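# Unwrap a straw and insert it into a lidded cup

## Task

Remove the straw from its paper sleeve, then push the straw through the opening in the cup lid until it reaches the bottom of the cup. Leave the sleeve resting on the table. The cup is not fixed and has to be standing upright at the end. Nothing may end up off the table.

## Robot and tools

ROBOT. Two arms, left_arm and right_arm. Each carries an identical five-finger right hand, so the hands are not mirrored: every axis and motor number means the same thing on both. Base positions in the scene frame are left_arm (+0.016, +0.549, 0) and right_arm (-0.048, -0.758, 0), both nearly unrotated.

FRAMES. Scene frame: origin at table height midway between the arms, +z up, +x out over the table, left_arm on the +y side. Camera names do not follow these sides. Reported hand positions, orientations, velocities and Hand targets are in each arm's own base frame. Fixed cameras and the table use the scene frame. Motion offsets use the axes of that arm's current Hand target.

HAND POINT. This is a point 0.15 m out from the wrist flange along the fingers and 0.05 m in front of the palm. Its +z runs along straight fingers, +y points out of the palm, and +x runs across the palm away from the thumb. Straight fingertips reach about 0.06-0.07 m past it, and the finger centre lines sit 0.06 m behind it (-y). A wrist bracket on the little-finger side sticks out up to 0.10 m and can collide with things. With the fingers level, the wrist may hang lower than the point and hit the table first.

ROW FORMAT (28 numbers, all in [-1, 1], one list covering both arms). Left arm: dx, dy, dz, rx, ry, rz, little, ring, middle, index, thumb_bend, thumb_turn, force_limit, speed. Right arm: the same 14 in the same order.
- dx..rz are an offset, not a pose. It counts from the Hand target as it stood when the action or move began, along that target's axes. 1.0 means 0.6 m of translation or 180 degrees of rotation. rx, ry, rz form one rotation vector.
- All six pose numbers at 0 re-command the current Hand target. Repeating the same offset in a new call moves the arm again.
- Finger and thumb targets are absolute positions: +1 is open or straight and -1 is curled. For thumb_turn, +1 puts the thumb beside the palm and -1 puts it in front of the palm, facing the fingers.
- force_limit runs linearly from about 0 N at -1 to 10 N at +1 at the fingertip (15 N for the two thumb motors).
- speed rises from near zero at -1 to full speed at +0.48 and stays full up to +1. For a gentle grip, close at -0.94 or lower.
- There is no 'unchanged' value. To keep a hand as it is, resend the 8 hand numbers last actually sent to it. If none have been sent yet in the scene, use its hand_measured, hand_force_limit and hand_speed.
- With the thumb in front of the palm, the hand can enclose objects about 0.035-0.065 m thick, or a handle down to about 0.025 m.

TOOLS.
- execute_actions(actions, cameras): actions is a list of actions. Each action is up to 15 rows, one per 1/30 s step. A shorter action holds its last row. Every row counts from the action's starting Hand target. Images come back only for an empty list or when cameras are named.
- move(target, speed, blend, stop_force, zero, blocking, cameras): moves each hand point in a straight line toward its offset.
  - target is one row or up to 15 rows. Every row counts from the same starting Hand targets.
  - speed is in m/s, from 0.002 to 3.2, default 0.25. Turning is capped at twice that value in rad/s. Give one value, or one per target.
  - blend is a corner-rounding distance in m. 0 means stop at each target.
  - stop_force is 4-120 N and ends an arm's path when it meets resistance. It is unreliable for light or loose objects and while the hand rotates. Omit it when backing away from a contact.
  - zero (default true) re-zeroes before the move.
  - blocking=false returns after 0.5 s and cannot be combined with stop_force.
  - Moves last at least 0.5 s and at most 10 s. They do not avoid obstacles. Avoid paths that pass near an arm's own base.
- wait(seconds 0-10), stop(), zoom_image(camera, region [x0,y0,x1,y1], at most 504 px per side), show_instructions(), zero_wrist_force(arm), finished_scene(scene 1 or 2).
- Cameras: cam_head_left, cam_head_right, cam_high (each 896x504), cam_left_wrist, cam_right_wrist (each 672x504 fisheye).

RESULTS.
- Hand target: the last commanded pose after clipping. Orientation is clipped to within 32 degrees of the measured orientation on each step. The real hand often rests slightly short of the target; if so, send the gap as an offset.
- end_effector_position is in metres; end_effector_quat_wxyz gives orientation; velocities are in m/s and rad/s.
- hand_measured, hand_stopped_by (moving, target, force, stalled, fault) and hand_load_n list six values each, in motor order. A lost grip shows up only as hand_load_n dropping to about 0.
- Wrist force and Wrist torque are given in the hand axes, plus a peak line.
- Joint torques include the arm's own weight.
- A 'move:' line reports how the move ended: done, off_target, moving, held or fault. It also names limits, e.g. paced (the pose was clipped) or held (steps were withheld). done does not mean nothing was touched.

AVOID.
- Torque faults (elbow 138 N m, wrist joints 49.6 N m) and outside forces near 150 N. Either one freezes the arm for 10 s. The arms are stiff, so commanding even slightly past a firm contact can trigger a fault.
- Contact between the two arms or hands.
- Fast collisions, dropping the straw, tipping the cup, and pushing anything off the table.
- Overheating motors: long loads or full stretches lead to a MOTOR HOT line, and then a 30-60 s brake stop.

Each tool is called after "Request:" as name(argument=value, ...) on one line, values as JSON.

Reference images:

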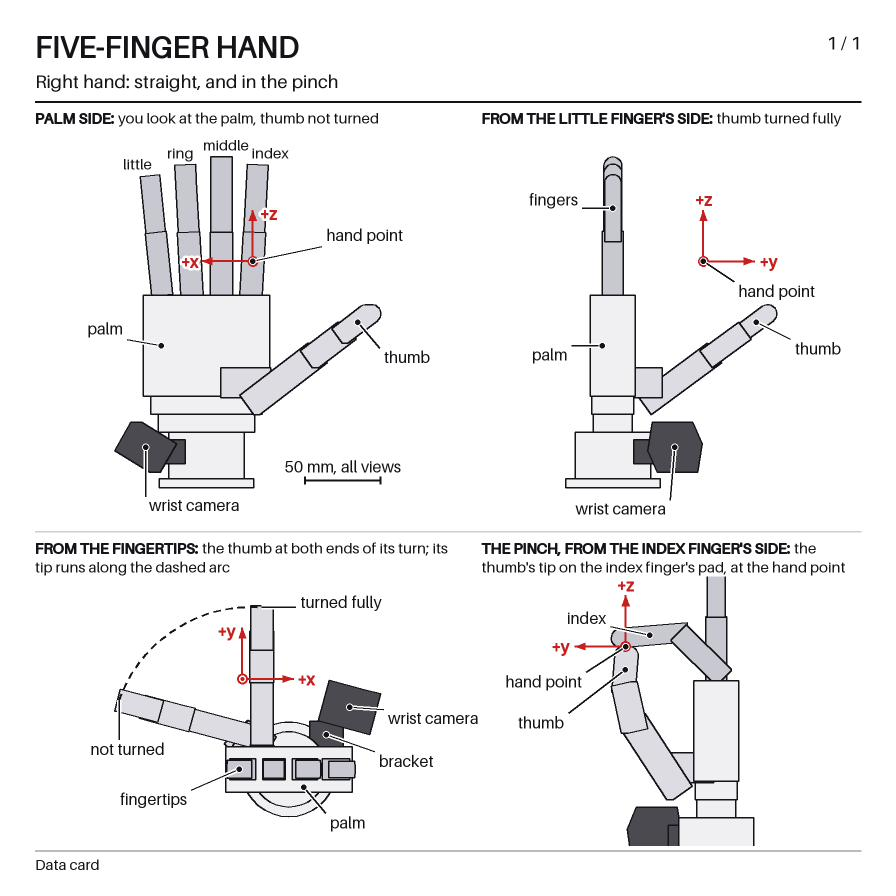

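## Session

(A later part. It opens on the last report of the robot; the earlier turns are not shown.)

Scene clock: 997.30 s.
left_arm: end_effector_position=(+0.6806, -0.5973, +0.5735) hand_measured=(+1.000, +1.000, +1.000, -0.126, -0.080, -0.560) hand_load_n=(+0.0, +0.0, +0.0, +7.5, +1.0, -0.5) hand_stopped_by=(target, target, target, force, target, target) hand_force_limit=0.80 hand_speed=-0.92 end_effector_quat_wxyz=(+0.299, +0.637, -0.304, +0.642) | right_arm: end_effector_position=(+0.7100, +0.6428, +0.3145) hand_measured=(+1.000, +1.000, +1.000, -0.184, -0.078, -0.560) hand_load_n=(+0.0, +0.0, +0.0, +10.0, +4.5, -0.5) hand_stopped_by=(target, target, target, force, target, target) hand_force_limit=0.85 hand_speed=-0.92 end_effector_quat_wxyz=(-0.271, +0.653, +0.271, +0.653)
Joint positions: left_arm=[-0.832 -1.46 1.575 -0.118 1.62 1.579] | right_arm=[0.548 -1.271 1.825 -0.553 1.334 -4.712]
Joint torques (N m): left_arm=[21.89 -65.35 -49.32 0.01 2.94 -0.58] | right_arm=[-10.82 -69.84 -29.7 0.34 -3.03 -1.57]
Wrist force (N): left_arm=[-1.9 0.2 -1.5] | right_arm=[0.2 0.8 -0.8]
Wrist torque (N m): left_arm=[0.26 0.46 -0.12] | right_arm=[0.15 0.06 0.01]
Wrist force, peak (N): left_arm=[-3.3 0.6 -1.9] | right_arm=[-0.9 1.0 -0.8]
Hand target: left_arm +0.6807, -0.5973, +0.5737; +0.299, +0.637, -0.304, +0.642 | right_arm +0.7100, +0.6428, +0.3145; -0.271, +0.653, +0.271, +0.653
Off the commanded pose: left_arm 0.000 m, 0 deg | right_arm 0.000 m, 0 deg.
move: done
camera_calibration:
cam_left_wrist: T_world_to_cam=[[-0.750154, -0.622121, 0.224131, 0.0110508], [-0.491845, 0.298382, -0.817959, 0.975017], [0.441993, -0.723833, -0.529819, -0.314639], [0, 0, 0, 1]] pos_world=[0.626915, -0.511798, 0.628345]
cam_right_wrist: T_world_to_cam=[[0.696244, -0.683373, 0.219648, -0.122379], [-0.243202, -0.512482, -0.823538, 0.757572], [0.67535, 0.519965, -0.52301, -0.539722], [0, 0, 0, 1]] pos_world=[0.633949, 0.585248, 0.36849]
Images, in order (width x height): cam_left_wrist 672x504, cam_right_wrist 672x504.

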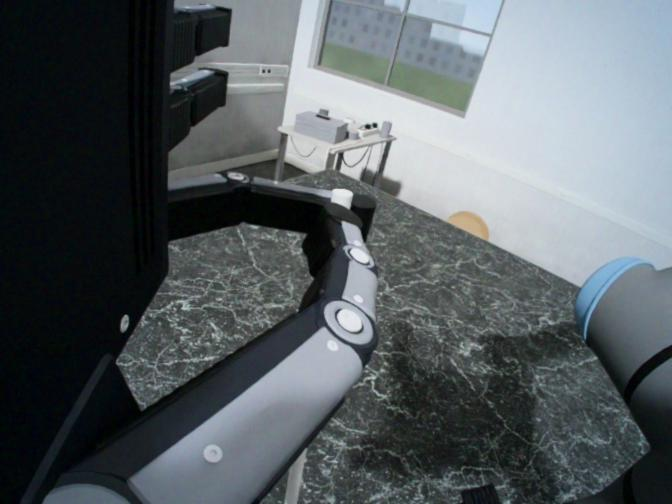

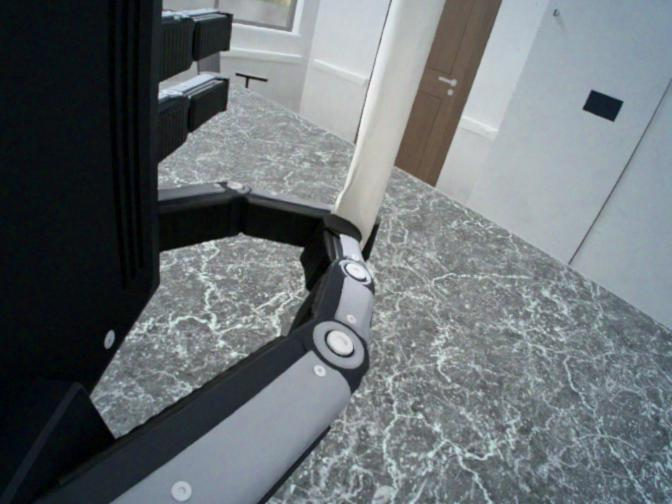

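Request:
move(target=[0.15,-0.004,0,0,0,0,1,1,1,-0.4,-0.08,-0.56,0.8,-0.92,-0.1417,0,0,0,0,0,1,1,1,-0.5,-0.08,-0.56,0.85,-0.92], speed=0.08, cameras=["cam_head_left", "cam_head_right", "cam_right_wrist", "cam_left_wrist"])

Request:
zoom_image(camera="cam_head_left", region=[400, 150, 500, 290])

Scene clock: 1013.03 s.
left_arm: end_effector_position=(+0.6818, -0.5961, +0.6635) hand_measured=(+1.000, +1.000, +1.000, -0.126, -0.080, -0.560) hand_load_n=(+0.0, +0.0, +0.0, +6.5, +0.5, -1.0) hand_stopped_by=(target, target, target, force, target, target) hand_force_limit=0.80 hand_speed=-0.92 end_effector_quat_wxyz=(+0.299, +0.637, -0.304, +0.642) | right_arm: end_effector_position=(+0.7100, +0.6427, +0.2297) hand_measured=(+1.000, +1.000, +1.000, -0.184, -0.078, -0.560) hand_load_n=(+0.0, +0.0, +0.5, +9.5, +5.0, -0.5) hand_stopped_by=(target, target, target, force, target, target) hand_force_limit=0.85 hand_speed=-0.92 end_effector_quat_wxyz=(-0.271, +0.653, +0.271, +0.653)
Joint positions: left_arm=[-0.83 -1.465 1.423 0.039 1.622 1.579] | right_arm=[0.548 -1.186 1.886 -0.699 1.334 -4.712]
Joint torques (N m): left_arm=[20.97 -38.42 -50.39 0.76 2.72 1.3] | right_arm=[-8.6 -53.82 -24.5 -3.87 -3.05 -0.14]
Wrist force (N): left_arm=[-1.4 -0.1 -1.8] | right_arm=[-0.6 0.9 -1.1]
Wrist torque (N m): left_arm=[0.28 0.42 -0.11] | right_arm=[0.13 0.12 0.01]
Wrist force, peak (N): left_arm=[-3.2 0.3 -1.5] | right_arm=[-0.7 1.0 -1.0]
Hand target: left_arm +0.6818, -0.5961, +0.6637; +0.299, +0.637, -0.304, +0.642 | right_arm +0.7100, +0.6427, +0.2295; -0.271, +0.653, +0.271, +0.653
Off the commanded pose: left_arm 0.000 m, 0 deg | right_arm 0.000 m, 0 deg.
move: done
camera_calibration:
cam_left_wrist: T_world_to_cam=[[-0.750124, -0.622139, 0.224182, -0.00747631], [-0.491891, 0.298344, -0.817945, 1.04884], [0.441992, -0.723833, -0.529819, -0.266545], [0, 0, 0, 1]] pos_world=[0.628116, -0.510499, 0.718345]
cam_right_wrist: T_world_to_cam=[[0.696244, -0.683373, 0.219648, -0.103729], [-0.243202, -0.512482, -0.823538, 0.687578], [0.67535, 0.519965, -0.52301, -0.584006], [0, 0, 0, 1]] pos_world=[0.633849, 0.585148, 0.28359]
Images, in order (width x height): cam_head_left 896x504, cam_head_right 896x504, cam_left_wrist 672x504, cam_right_wrist 672x504.

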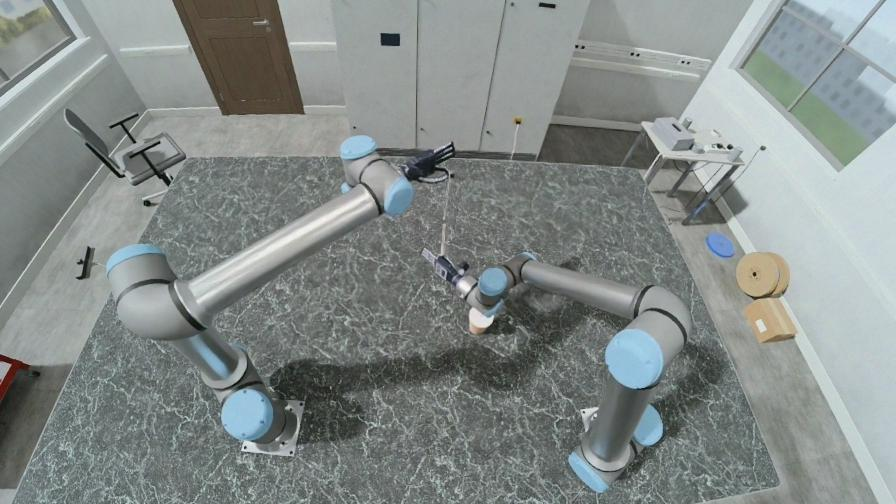

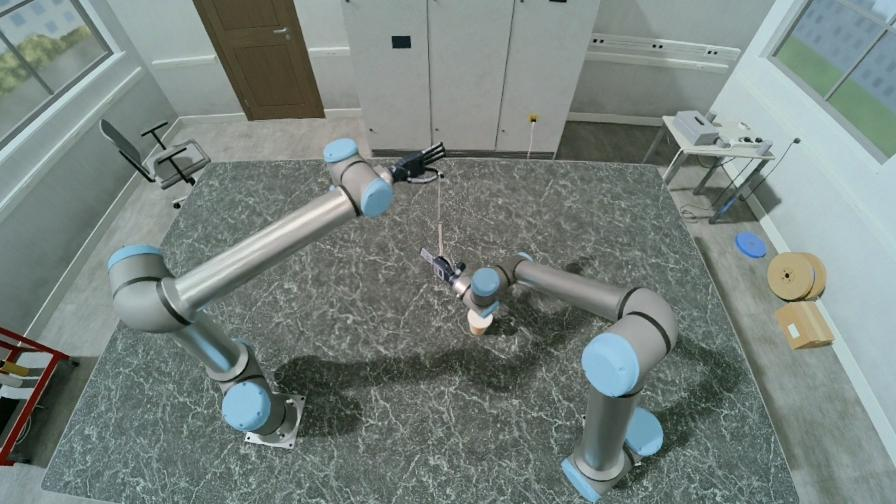

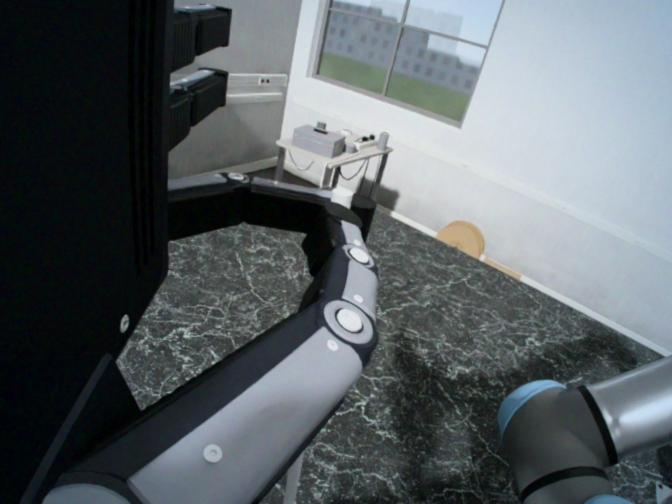

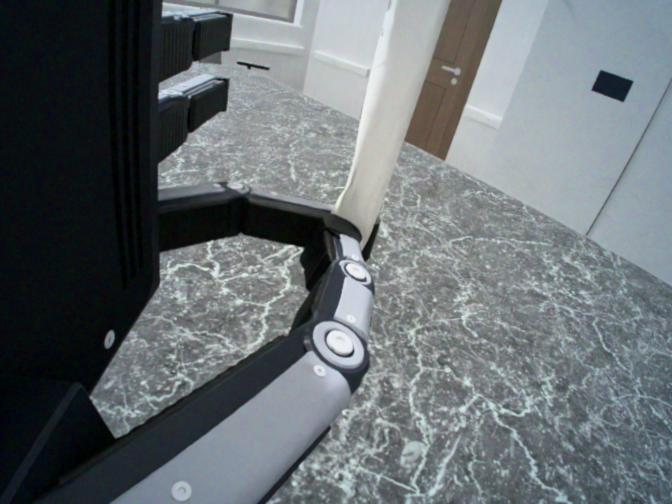

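Scaled by 3.600 from the camera's 896x504 image, which has a finer 1280x720 frame.

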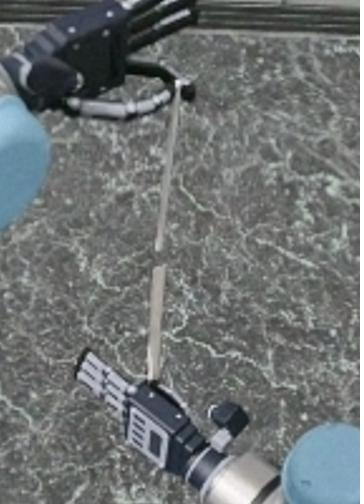

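Request:
move(target=[[0.0833,-0.1272,-0.154,0,0,0,1,1,1,-0.4,-0.08,-0.56,0.8,-0.92,-0.05,0,0,-0.1809,0.1302,0.4910,1,1,1,-0.5,-0.08,-0.56,0.85,-0.92]], speed=0.35, cameras=["all"])

Scene clock: 1149.83 s.
left_arm: end_effector_position=(+0.6815, -0.4764, +0.7140) hand_measured=(+1.000, +1.000, +1.000, -0.126, -0.080, -0.560) hand_load_n=(+0.0, +0.0, +0.0, +6.5, +0.5, -1.0) hand_stopped_by=(target, target, target, force, target, target) hand_force_limit=0.80 hand_speed=-0.92 end_effector_quat_wxyz=(+0.299, +0.637, -0.304, +0.642) | right_arm: end_effector_position=(+0.7100, +0.6427, +0.1995) hand_measured=(+1.000, +1.000, +1.000, -0.184, -0.078, -0.560) hand_load_n=(+0.0, +0.0, +0.0, +10.0, +4.5, -0.5) hand_stopped_by=(target, target, target, force, target, target) hand_force_limit=0.85 hand_speed=-0.92 end_effector_quat_wxyz=(-0.509, +0.567, -0.480, +0.434)
Joint positions: left_arm=[-0.687 -1.553 1.428 0.122 1.765 1.578] | right_arm=[0.653 -1.135 1.751 -0.498 2.058 -3.09]
Joint torques (N m): left_arm=[19.87 -58.31 -49.44 0.14 3.09 -2.18] | right_arm=[-11.5 -59.69 -38.24 2.18 4.08 2.92]
Wrist force (N): left_arm=[-1.4 -0.3 -1.4] | right_arm=[0.7 1.2 -0.5]
Wrist torque (N m): left_arm=[0.20 0.38 -0.18] | right_arm=[0.17 -0.05 0.08]
Wrist force, peak (N): left_arm=[-2.2 -0.1 -2.0] | right_arm=[0.9 1.7 -0.8]
Hand target: left_arm +0.6815, -0.4764, +0.7140; +0.299, +0.637, -0.304, +0.642 | right_arm +0.7100, +0.6427, +0.1995; -0.509, +0.567, -0.480, +0.434
Off the commanded pose: left_arm 0.000 m, 0 deg | right_arm 0.000 m, 0 deg.
move: done
camera_calibration:
cam_left_wrist: T_world_to_cam=[[-0.750154, -0.622121, 0.224131, 0.0555122], [-0.491845, 0.298382, -0.817959, 1.05428], [0.441993, -0.723833, -0.529819, -0.153014], [0, 0, 0, 1]] pos_world=[0.627815, -0.390798, 0.768845]
cam_right_wrist: T_world_to_cam=[[-0.0547047, -0.23553, -0.970326, 0.385649], [-0.677362, 0.722734, -0.137243, 0.0401173], [0.733613, 0.649754, -0.199076, -0.789208], [0, 0, 0, 1]] pos_world=[0.627244, 0.574629, 0.222599]

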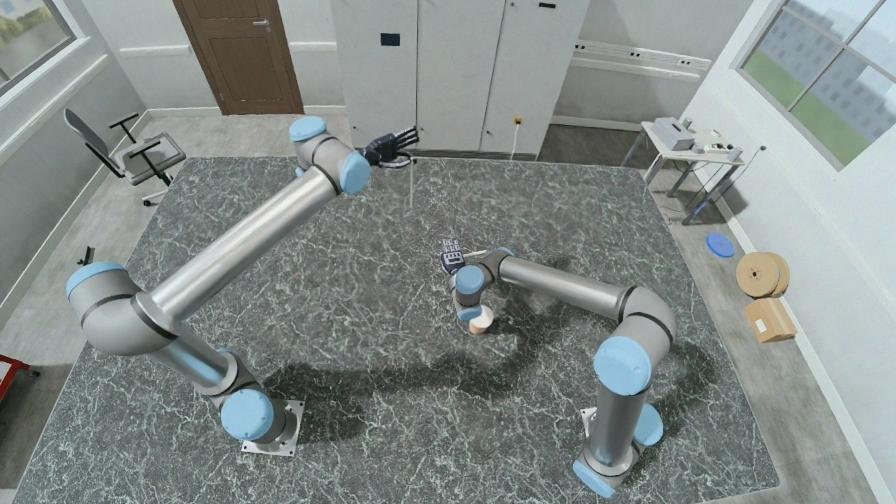

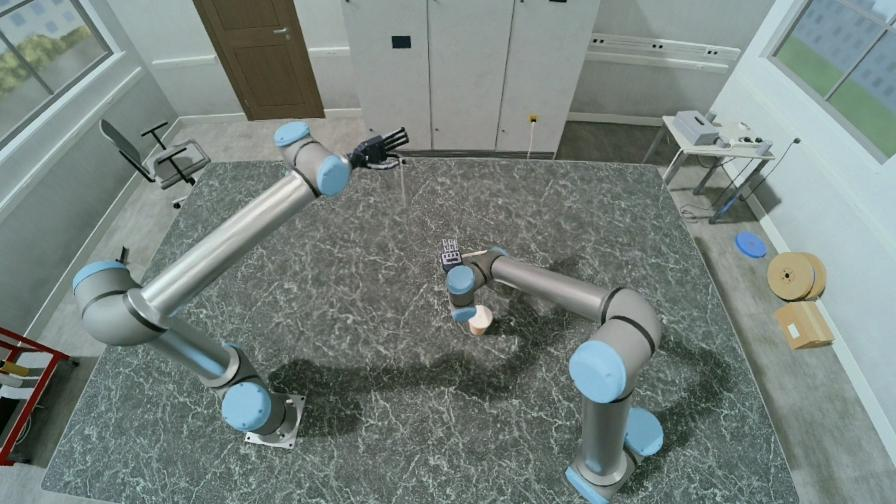

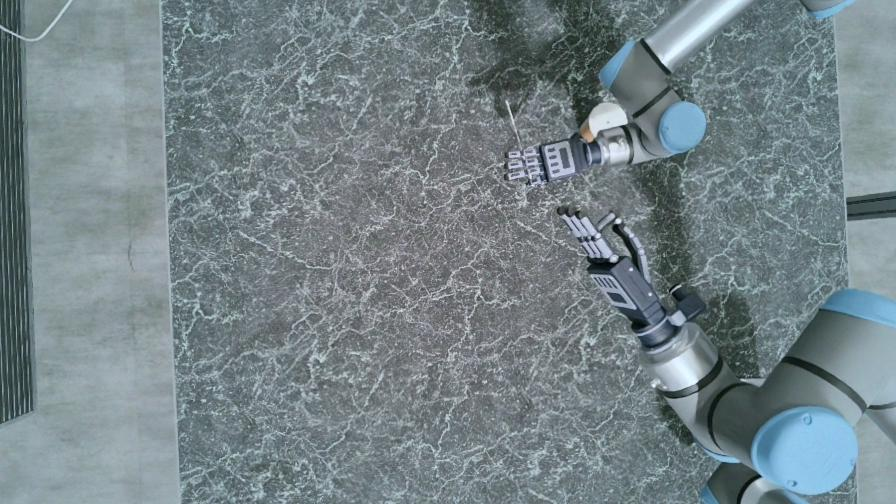

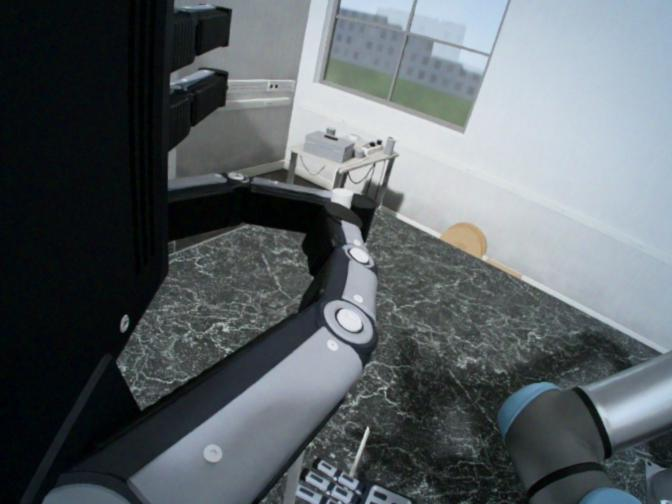

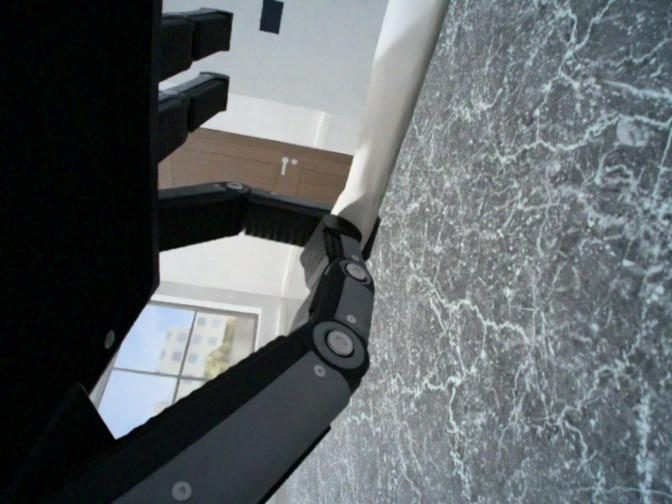

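Request:
move(target=[[0,0,0,0,0,0,1,1,1,-0.4,-0.08,-0.56,0.8,-0.92,0.0006,-0.199,-0.0208,0,0,0,1,1,1,-0.5,-0.08,-0.56,0.85,-0.92],[0,0,0,0,0,0,1,1,1,-0.4,-0.08,-0.56,0.8,-0.92,0.4377,-0.2147,0.1428,0,0,0,1,1,1,-0.5,-0.08,-0.56,0.85,-0.92],[0,0,0,0,0,0,1,1,1,-0.4,-0.08,-0.56,0.8,-0.92,0.4363,0.2165,0.1880,0,0,0,1,1,1,-0.5,-0.08,-0.56,0.85,-0.92]], speed=0.3, blend=[0.05,0.05,0], cameras=["cam_head_left","cam_right_wrist","cam_high"])

Scene clock: 1226.67 s.
left_arm: end_effector_position=(+0.6815, -0.4764, +0.7140) hand_measured=(+1.000, +1.000, +1.000, -0.126, -0.080, -0.560) hand_load_n=(+0.0, +0.5, +0.0, +7.0, +0.0, -1.0) hand_stopped_by=(target, target, target, force, target, target) hand_force_limit=0.80 hand_speed=-0.92 end_effector_quat_wxyz=(+0.299, +0.637, -0.304, +0.642) | right_arm: end_effector_position=(+0.8499, +0.3999, +0.0597) hand_measured=(+1.000, +1.000, +1.000, -0.184, -0.078, -0.560) hand_load_n=(+0.0, +0.0, +0.0, +9.5, +4.5, -0.5) hand_stopped_by=(target, target, target, force, target, target) hand_force_limit=0.85 hand_speed=-0.92 end_effector_quat_wxyz=(-0.509, +0.567, -0.480, +0.434)
Joint positions: left_arm=[-0.687 -1.553 1.428 0.122 1.765 1.578] | right_arm=[0.243 -1.039 1.924 -0.78 1.65 -3.137]
Joint torques (N m): left_arm=[20.5 -57.83 -49.02 0.38 2.62 -2.32] | right_arm=[7.09 -57.4 -29.81 -3.95 4.41 -3.21]
Wrist force (N): left_arm=[-1.5 -0.2 -1.8] | right_arm=[0.8 0.8 -0.3]
Wrist torque (N m): left_arm=[0.24 0.40 -0.18] | right_arm=[0.13 -0.07 0.28]
Wrist force, peak (N): left_arm=[-1.6 0.3 -2.0] | right_arm=[0.8 3.0 -0.5]
Hand target: left_arm +0.6815, -0.4764, +0.7140; +0.299, +0.637, -0.304, +0.642 | right_arm +0.8500, +0.4000, +0.0596; -0.509, +0.567, -0.480, +0.434
Off the commanded pose: left_arm 0.000 m, 0 deg | right_arm 0.000 m, 0 deg.
move: done
camera_calibration:
cam_right_wrist: T_world_to_cam=[[-0.0549885, -0.235365, -0.97035, 0.200634], [-0.677356, 0.722798, -0.136934, 0.29119], [0.733597, 0.649743, -0.199171, -0.761961], [0, 0, 0, 1]] pos_world=[0.767244, 0.331829, 0.0827986]
Images, in order (width x height): cam_head_left 896x504, cam_high 896x504, cam_right_wrist 672x504.

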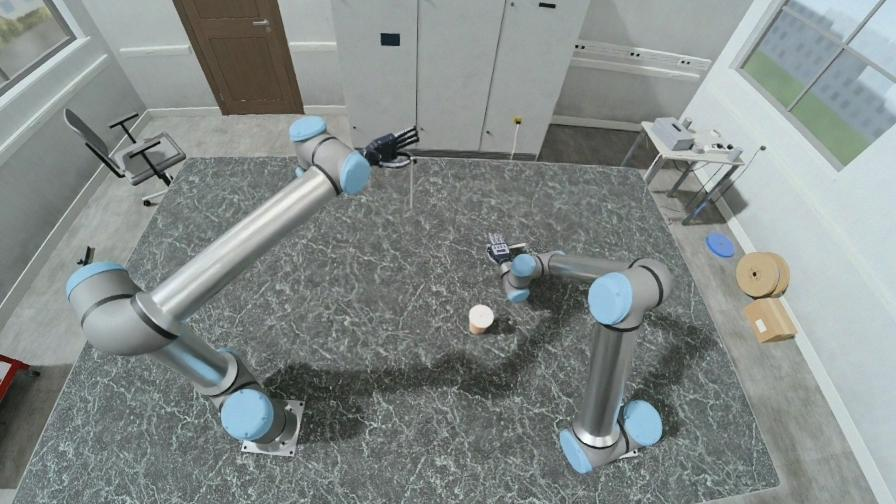

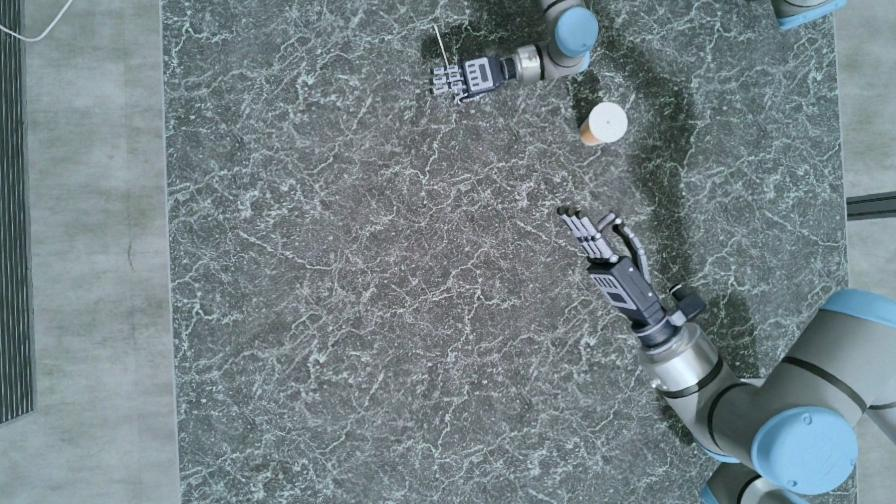

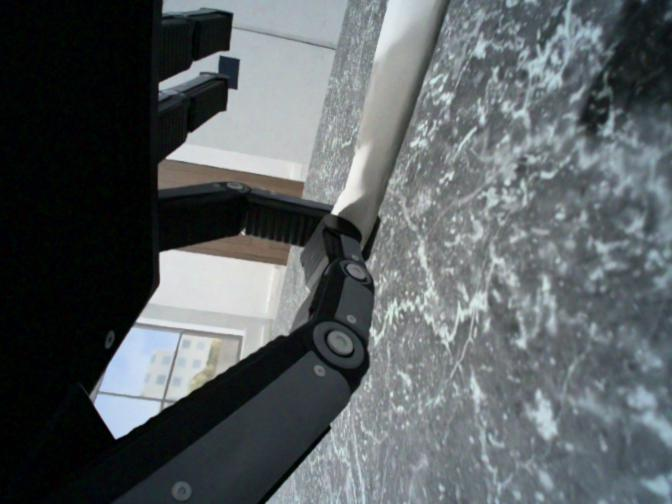

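Request:
move(target=[[0,0,0,0,0,0,1,1,1,-0.4,-0.08,-0.56,0.8,-0.92,0,0.0498,0.0052,0,0,0,1,1,1,-0.5,-0.08,-0.56,0.85,-0.92],[0,0,0,0,0,0,1,1,1,-0.4,-0.08,-0.56,0.8,-0.92,-0.0003,0.1028,0.0107,0,0,0,1,1,1,-0.5,-0.08,-0.56,0.85,-0.92]], speed=[0.1,0.02], stop_force=4)

Scene clock: 1240.10 s.
left_arm: end_effector_position=(+0.6815, -0.4764, +0.7140) hand_measured=(+1.000, +1.000, +1.000, -0.126, -0.080, -0.560) hand_load_n=(+0.0, +0.0, +0.0, +6.5, +0.5, -1.0) hand_stopped_by=(target, target, target, force, target, target) hand_force_limit=0.80 hand_speed=-0.92 end_effector_quat_wxyz=(+0.299, +0.637, -0.304, +0.642) | right_arm: end_effector_position=(+0.8500, +0.3999, +0.0111) hand_measured=(+1.000, +1.000, +1.000, -0.184, -0.078, -0.560) hand_load_n=(+0.0, +0.0, +0.0, +9.0, +3.0, -0.5) hand_stopped_by=(target, target, target, force, target, target) hand_force_limit=0.85 hand_speed=-0.92 end_effector_quat_wxyz=(-0.509, +0.567, -0.480, +0.434)
Joint positions: left_arm=[-0.687 -1.553 1.428 0.122 1.765 1.578] | right_arm=[0.243 -0.972 1.933 -0.857 1.65 -3.137]
Joint torques (N m): left_arm=[19.75 -55.68 -48.67 0.39 2.88 -1.91] | right_arm=[-6.55 -79.22 -27.1 2.17 -1.66 -3.01]
Wrist force (N): left_arm=[-1.2 0.0 -1.4] | right_arm=[0.4 -3.6 -0.4]
Wrist torque (N m): left_arm=[0.25 0.36 -0.16] | right_arm=[0.21 -0.06 0.34]
Wrist force, peak (N): left_arm=[-1.8 -0.4 -1.9] | right_arm=[1.1 -17.9 -5.5]
Hand target: left_arm +0.6815, -0.4764, +0.7140; +0.299, +0.637, -0.304, +0.642 | right_arm +0.8500, +0.3999, +0.0111; -0.509, +0.567, -0.480, +0.434 (not the last commanded pose)
Off the commanded pose: left_arm 0.000 m, 0 deg | right_arm 0.014 m, 0 deg.
move: contact (right_arm); path passed 1 of 2 targets

Request:
move(target=[[0,0,0,0,0,0,1,1,1,-0.4,-0.08,-0.56,0.8,-0.92,0,0,0,0,0,0,1,1,1,0.3,-0.08,-0.56,0.85,-0.5],[0,0,0,0,0,0,1,1,1,-0.4,-0.08,-0.56,0.8,-0.92,0.0005,-0.1658,-0.0173,0,0,0,1,1,1,0.3,-0.08,-0.56,0.85,-0.5],[-0.4233,0.4202,-0.1228,0,0,0,1,1,1,-0.4,-0.08,-0.56,0.8,-0.92,0.0014,-0.4478,-0.0468,0,0,0,1,1,1,0.3,-0.08,-0.56,0.85,-0.5]], speed=[0.1,0.1,0.25], blend=[0,0.01,0], cameras=["cam_head_left","cam_high","cam_right_wrist"])

Scene clock: 1273.00 s.
left_arm: end_effector_position=(+0.4422, -0.5791, +0.4579) hand_measured=(+1.000, +1.000, +1.000, -0.126, -0.080, -0.560) hand_load_n=(+0.0, +0.0, +0.0, +6.5, +0.5, -1.0) hand_stopped_by=(target, target, target, force, target, target) hand_force_limit=0.80 hand_speed=-0.92 end_effector_quat_wxyz=(+0.299, +0.637, -0.304, +0.642) | right_arm: end_effector_position=(+0.8500, +0.4001, +0.2812) hand_measured=(+1.000, +1.000, +1.000, +0.300, -0.080, -0.560) hand_load_n=(+0.0, +0.0, +0.0, +0.0, +0.0, +0.0) hand_stopped_by=(target, target, target, target, target, target) hand_force_limit=0.85 hand_speed=-0.50 end_effector_quat_wxyz=(-0.509, +0.567, -0.480, +0.434)
Joint positions: left_arm=[-1.197 -1.763 2.072 -0.312 1.255 1.58] | right_arm=[0.243 -1.282 1.794 -0.407 1.65 -3.137]
Joint torques (N m): left_arm=[-14.23 -37.05 -36.81 -5.42 -2.21 1.73] | right_arm=[-2.17 -71.88 -41.08 1.39 3.83 0.18]
Wrist force (N): left_arm=[-1.3 -0.1 -1.7] | right_arm=[0.7 1.5 -0.3]
Wrist torque (N m): left_arm=[0.32 0.43 -0.20] | right_arm=[0.28 -0.06 0.30]
Wrist force, peak (N): left_arm=[-2.8 1.0 -1.5] | right_arm=[0.4 -3.7 -0.7]
Hand target: left_arm +0.4421, -0.5791, +0.4578; +0.299, +0.637, -0.304, +0.642 | right_arm +0.8500, +0.4000, +0.2812; -0.509, +0.567, -0.480, +0.434
Off the commanded pose: left_arm 0.000 m, 0 deg | right_arm 0.000 m, 0 deg.
move: done
camera_calibration:
cam_right_wrist: T_world_to_cam=[[-0.0548546, -0.235369, -0.970357, 0.415491], [-0.677351, 0.722786, -0.137027, 0.321477], [0.733612, 0.649756, -0.199075, -0.717954], [0, 0, 0, 1]] pos_world=[0.767244, 0.331929, 0.304299]
Images, in order (width x height): cam_head_left 896x504, cam_high 896x504, cam_right_wrist 672x504.

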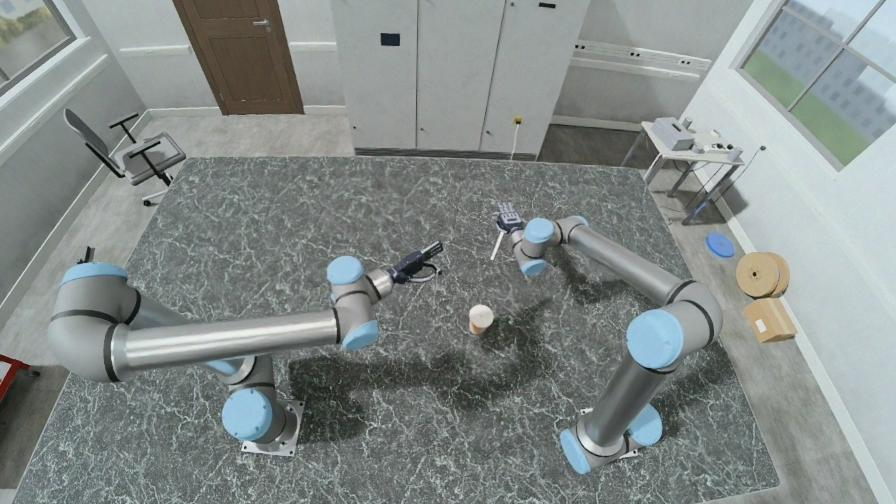

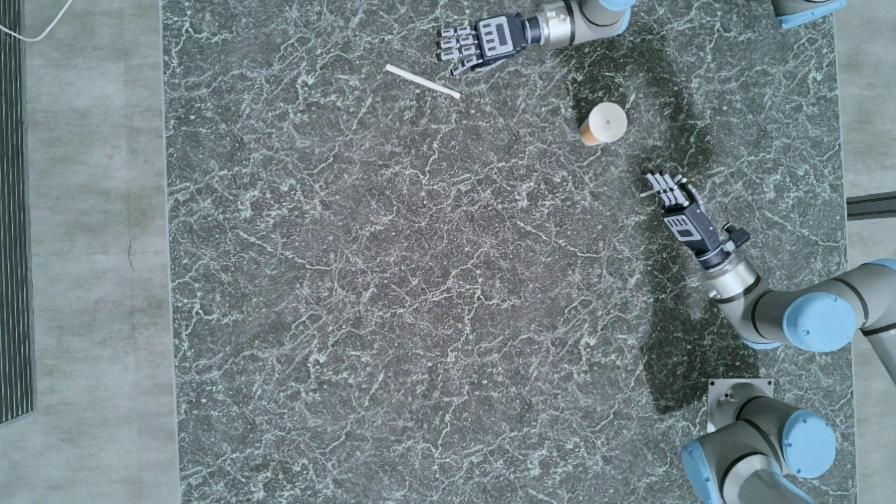

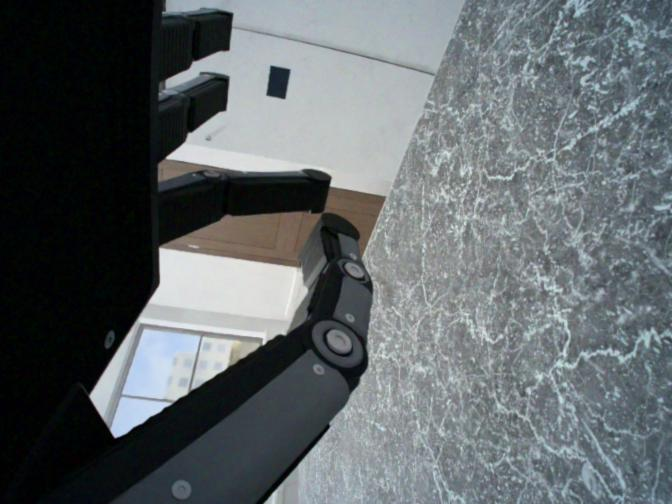

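Request:
move(target=[[0,0,0,0,0,0,1,1,1,-0.4,-0.08,-0.56,0.8,-0.92,-0.0025,0.1207,-0.7058,-0.4464,0.0711,0.2544,1,1,1,1,-1,-1,-0.4,0.3],[-0.1213,0.1938,0.2446,0,0,0,1,1,1,-0.4,-0.08,-0.56,0.8,-0.92,-0.0025,0.1207,-0.7058,-0.4464,0.0711,0.2544,1,1,1,1,-1,-1,-0.4,0.3]], speed=[0.32,0.2], blend=[0.02,0], cameras=["all"])

Scene clock: 1332.23 s.
left_arm: end_effector_position=(+0.4463, -0.7660, +0.3846) hand_measured=(+1.000, +1.000, +1.000, -0.126, -0.080, -0.560) hand_load_n=(+0.0, +0.0, +0.0, +6.5, +0.5, -1.0) hand_stopped_by=(target, target, target, force, target, target) hand_force_limit=0.80 hand_speed=-0.92 end_effector_quat_wxyz=(+0.299, +0.637, -0.304, +0.642) | right_arm: end_effector_position=(+0.4267, +0.3317, +0.2532) hand_measured=(+1.000, +1.000, +1.000, +1.000, -0.932, -1.000) hand_load_n=(+0.0, +0.0, +0.0, +0.0, +6.0, +0.5) hand_stopped_by=(target, target, target, target, force, target) hand_force_limit=-0.40 hand_speed=0.30 end_effector_quat_wxyz=(+0.101, -0.494, +0.854, +0.128)
Joint positions: left_arm=[-1.305 -1.447 1.907 -0.463 1.147 1.58] | right_arm=[0.04 -1.43 1.962 0.976 1.249 -2.568]
Joint torques (N m): left_arm=[-17.72 -34.64 -45.66 -5.1 -2.88 1.94] | right_arm=[-10.19 -54.44 -23.14 6.82 -4.36 -3.18]
Wrist force (N): left_arm=[-2.0 0.2 -1.2] | right_arm=[1.1 0.0 0.1]
Wrist torque (N m): left_arm=[0.31 0.52 -0.23] | right_arm=[-0.04 -0.19 0.17]
Wrist force, peak (N): left_arm=[-1.5 -0.4 -2.6] | right_arm=[0.7 2.0 0.4]
Hand target: left_arm +0.4464, -0.7661, +0.3845; +0.299, +0.637, -0.304, +0.642 | right_arm +0.4267, +0.3317, +0.2532; +0.101, -0.494, +0.854, +0.128
Off the commanded pose: left_arm 0.000 m, 0 deg | right_arm 0.000 m, 0 deg.
move: done
camera_calibration:
cam_left_wrist: T_world_to_cam=[[-0.750124, -0.622139, 0.224182, -0.227285], [-0.491891, 0.298344, -0.817945, 0.755477], [0.441992, -0.723833, -0.529819, -0.433254], [0, 0, 0, 1]] pos_world=[0.392616, -0.680399, 0.439345]
cam_right_wrist: T_world_to_cam=[[-0.955685, 0.291521, 0.0410005, 0.30252], [0.214702, 0.59491, 0.774587, -0.488687], [0.201417, 0.749064, -0.631137, -0.0650663], [0, 0, 0, 1]] pos_world=[0.407142, 0.251273, 0.325062]

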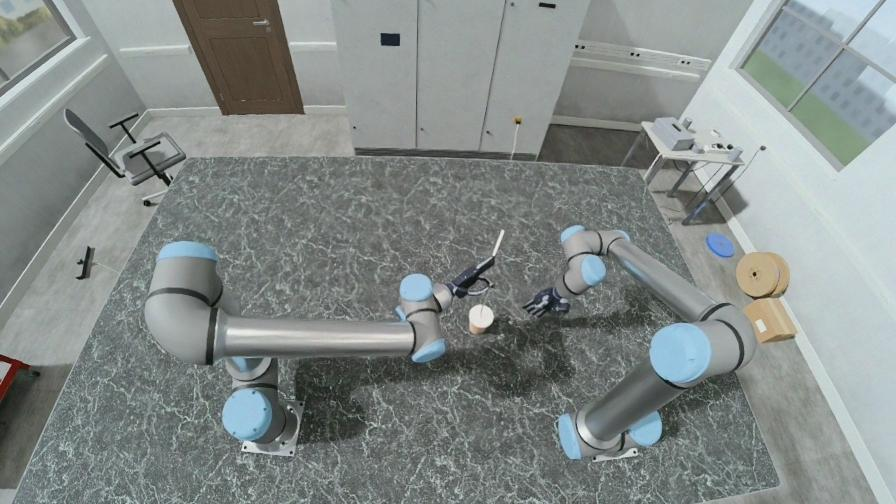

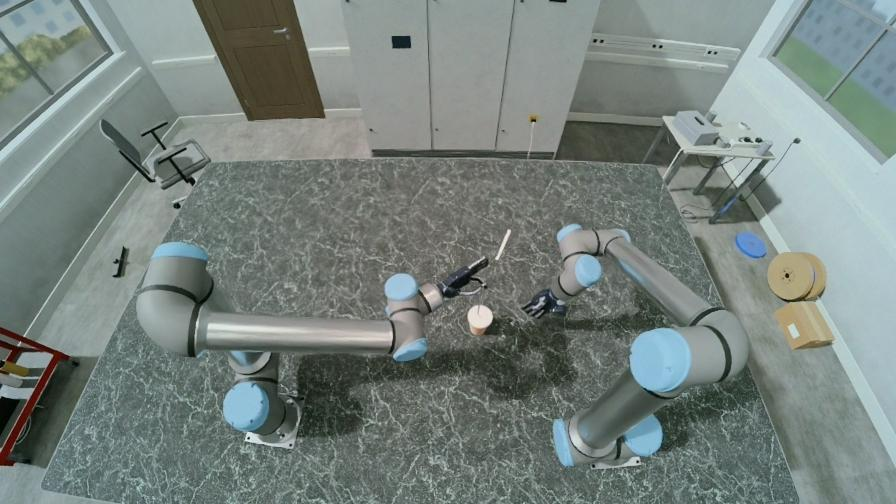

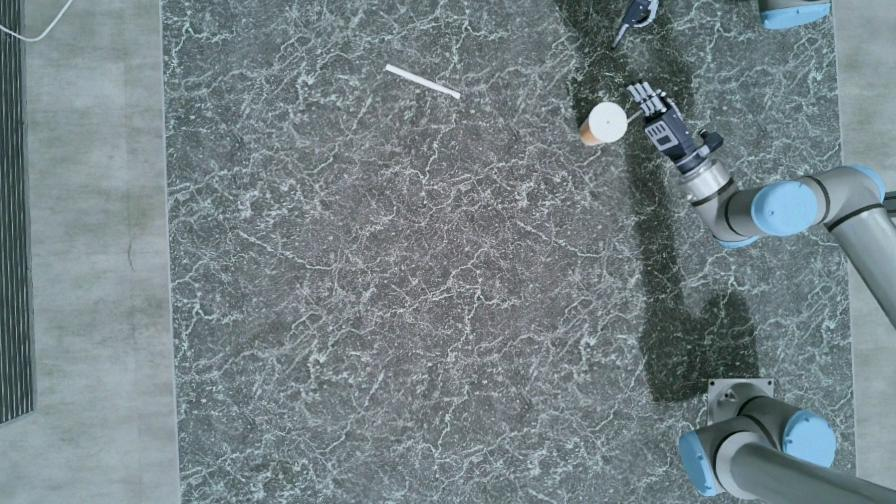

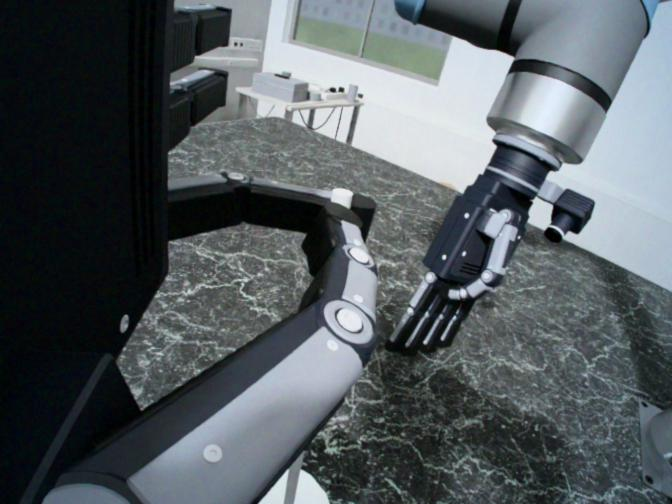

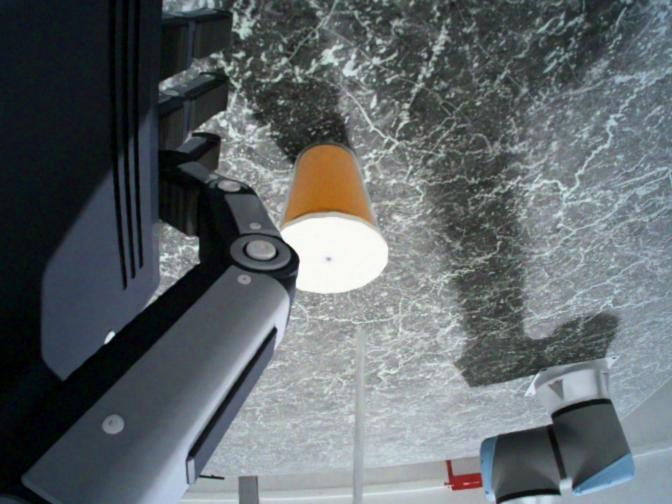

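Request:
zoom_image(camera="cam_right_wrist", region=[260, 200, 460, 350])

Request:
zoom_image(camera="cam_right_wrist", region=[260, 310, 460, 504])

Request:
zoom_image(camera="cam_head_right", region=[430, 240, 530, 340])

Scaled by 2.520 from the camera's 672x504 image, which has a finer 960x720 frame.

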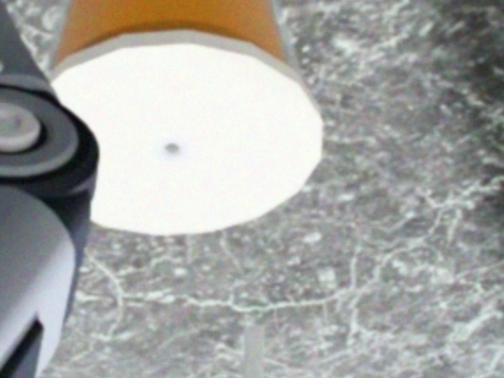

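Scaled by 2.520 from the camera's 672x504 image, which has a finer 960x720 frame.

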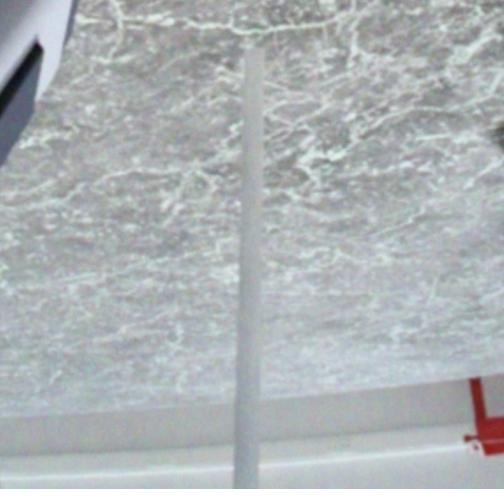

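Scaled by 5.040 from the camera's 896x504 image, which has a finer 1280x720 frame.

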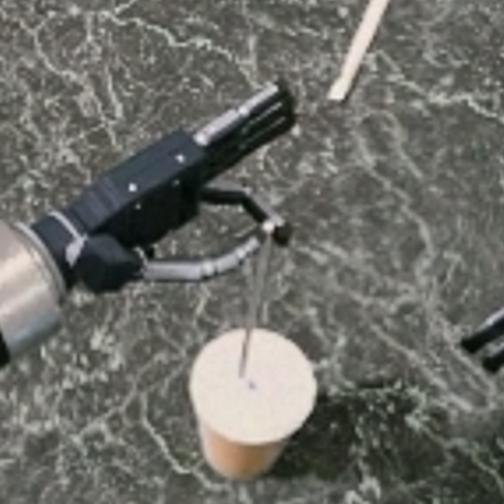

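Request:
move(target=[[-0.0417,0.0017,0.0075,0,0.01776,0.0262,1,1,1,-0.4,-0.08,-0.56,0.8,-0.92,0,0,0,0,0,0,1,1,1,1,-1,-1,-0.4,0.3]], speed=0.1, cameras=["cam_right_wrist","cam_head_right"])

Request:
zoom_image(camera="cam_right_wrist", region=[260, 190, 420, 310])

Request:
zoom_image(camera="cam_right_wrist", region=[260, 290, 460, 504])

Request:
zoom_image(camera="cam_head_right", region=[440, 260, 520, 340])

Scene clock: 1426.03 s.
left_arm: end_effector_position=(+0.4486, -0.7702, +0.3595) hand_measured=(+1.000, +1.000, +1.000, -0.126, -0.080, -0.560) hand_load_n=(+0.0, +0.0, +0.0, +6.5, +0.5, -1.0) hand_stopped_by=(target, target, target, force, target, target) hand_force_limit=0.80 hand_speed=-0.92 end_effector_quat_wxyz=(+0.281, +0.606, -0.321, +0.671) | right_arm: end_effector_position=(+0.4267, +0.3317, +0.2532) hand_measured=(+1.000, +1.000, +1.000, +1.000, -0.932, -1.000) hand_load_n=(+0.0, +0.0, +0.0, +0.0, +6.0, +0.5) hand_stopped_by=(target, target, target, target, force, target) hand_force_limit=-0.40 hand_speed=0.30 end_effector_quat_wxyz=(+0.101, -0.494, +0.854, +0.128)
Joint positions: left_arm=[-1.307 -1.423 1.95 -0.59 1.148 1.687] | right_arm=[0.04 -1.43 1.962 0.976 1.249 -2.568]
Joint torques (N m): left_arm=[-17.11 -37.1 -31.98 -5.52 2.8 1.63] | right_arm=[-11.37 -53.03 -22.93 6.68 -4.21 -3.08]
Wrist force (N): left_arm=[-1.9 0.4 -1.8] | right_arm=[1.4 0.1 0.1]
Wrist torque (N m): left_arm=[0.42 0.49 -0.18] | right_arm=[-0.02 -0.23 0.19]
Wrist force, peak (N): left_arm=[-2.1 0.0 -2.1] | right_arm=[1.7 0.1 0.2]
Hand target: left_arm +0.4486, -0.7702, +0.3595; +0.281, +0.606, -0.321, +0.671 | right_arm +0.4267, +0.3317, +0.2532; +0.101, -0.494, +0.854, +0.128
Off the commanded pose: left_arm 0.000 m, 0 deg | right_arm 0.000 m, 0 deg.
move: done
camera_calibration:
cam_right_wrist: T_world_to_cam=[[-0.955685, 0.291521, 0.0410005, 0.30252], [0.214702, 0.59491, 0.774587, -0.488687], [0.201417, 0.749064, -0.631137, -0.0650663], [0, 0, 0, 1]] pos_world=[0.407142, 0.251273, 0.325062]
Images, in order (width x height): cam_head_right 896x504, cam_right_wrist 672x504.

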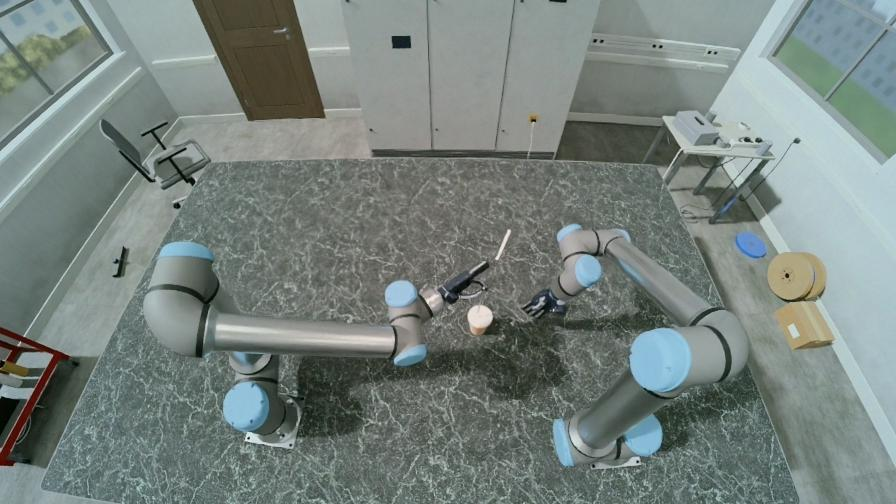

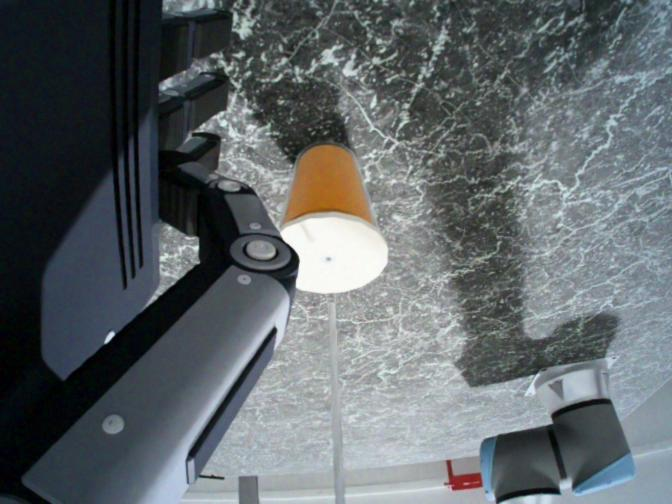

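Scaled by 3.150 from the camera's 672x504 image, which has a finer 960x720 frame.

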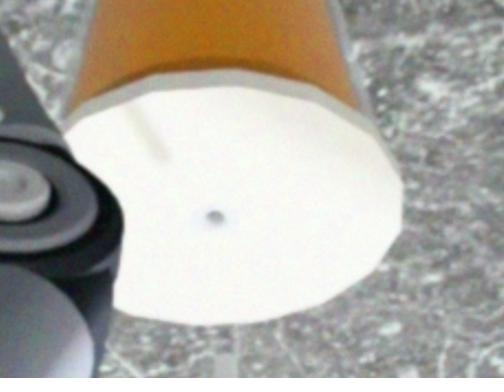

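Scaled by 2.355 from the camera's 672x504 image, which has a finer 960x720 frame.

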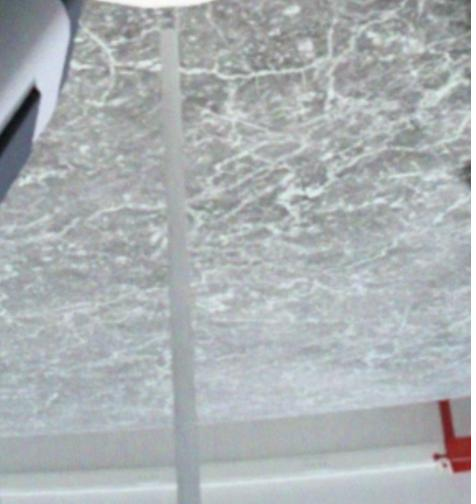

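Scaled by 6.300 from the camera's 896x504 image, which has a finer 1280x720 frame.

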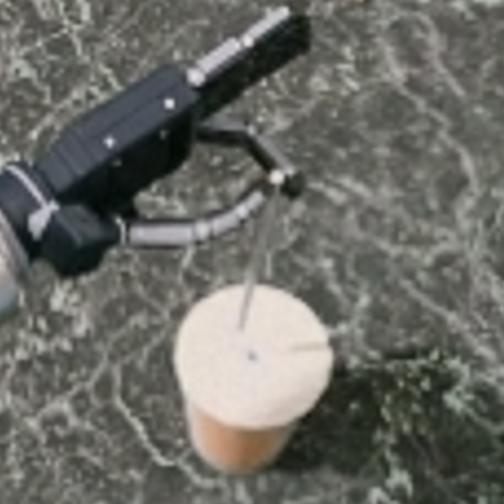

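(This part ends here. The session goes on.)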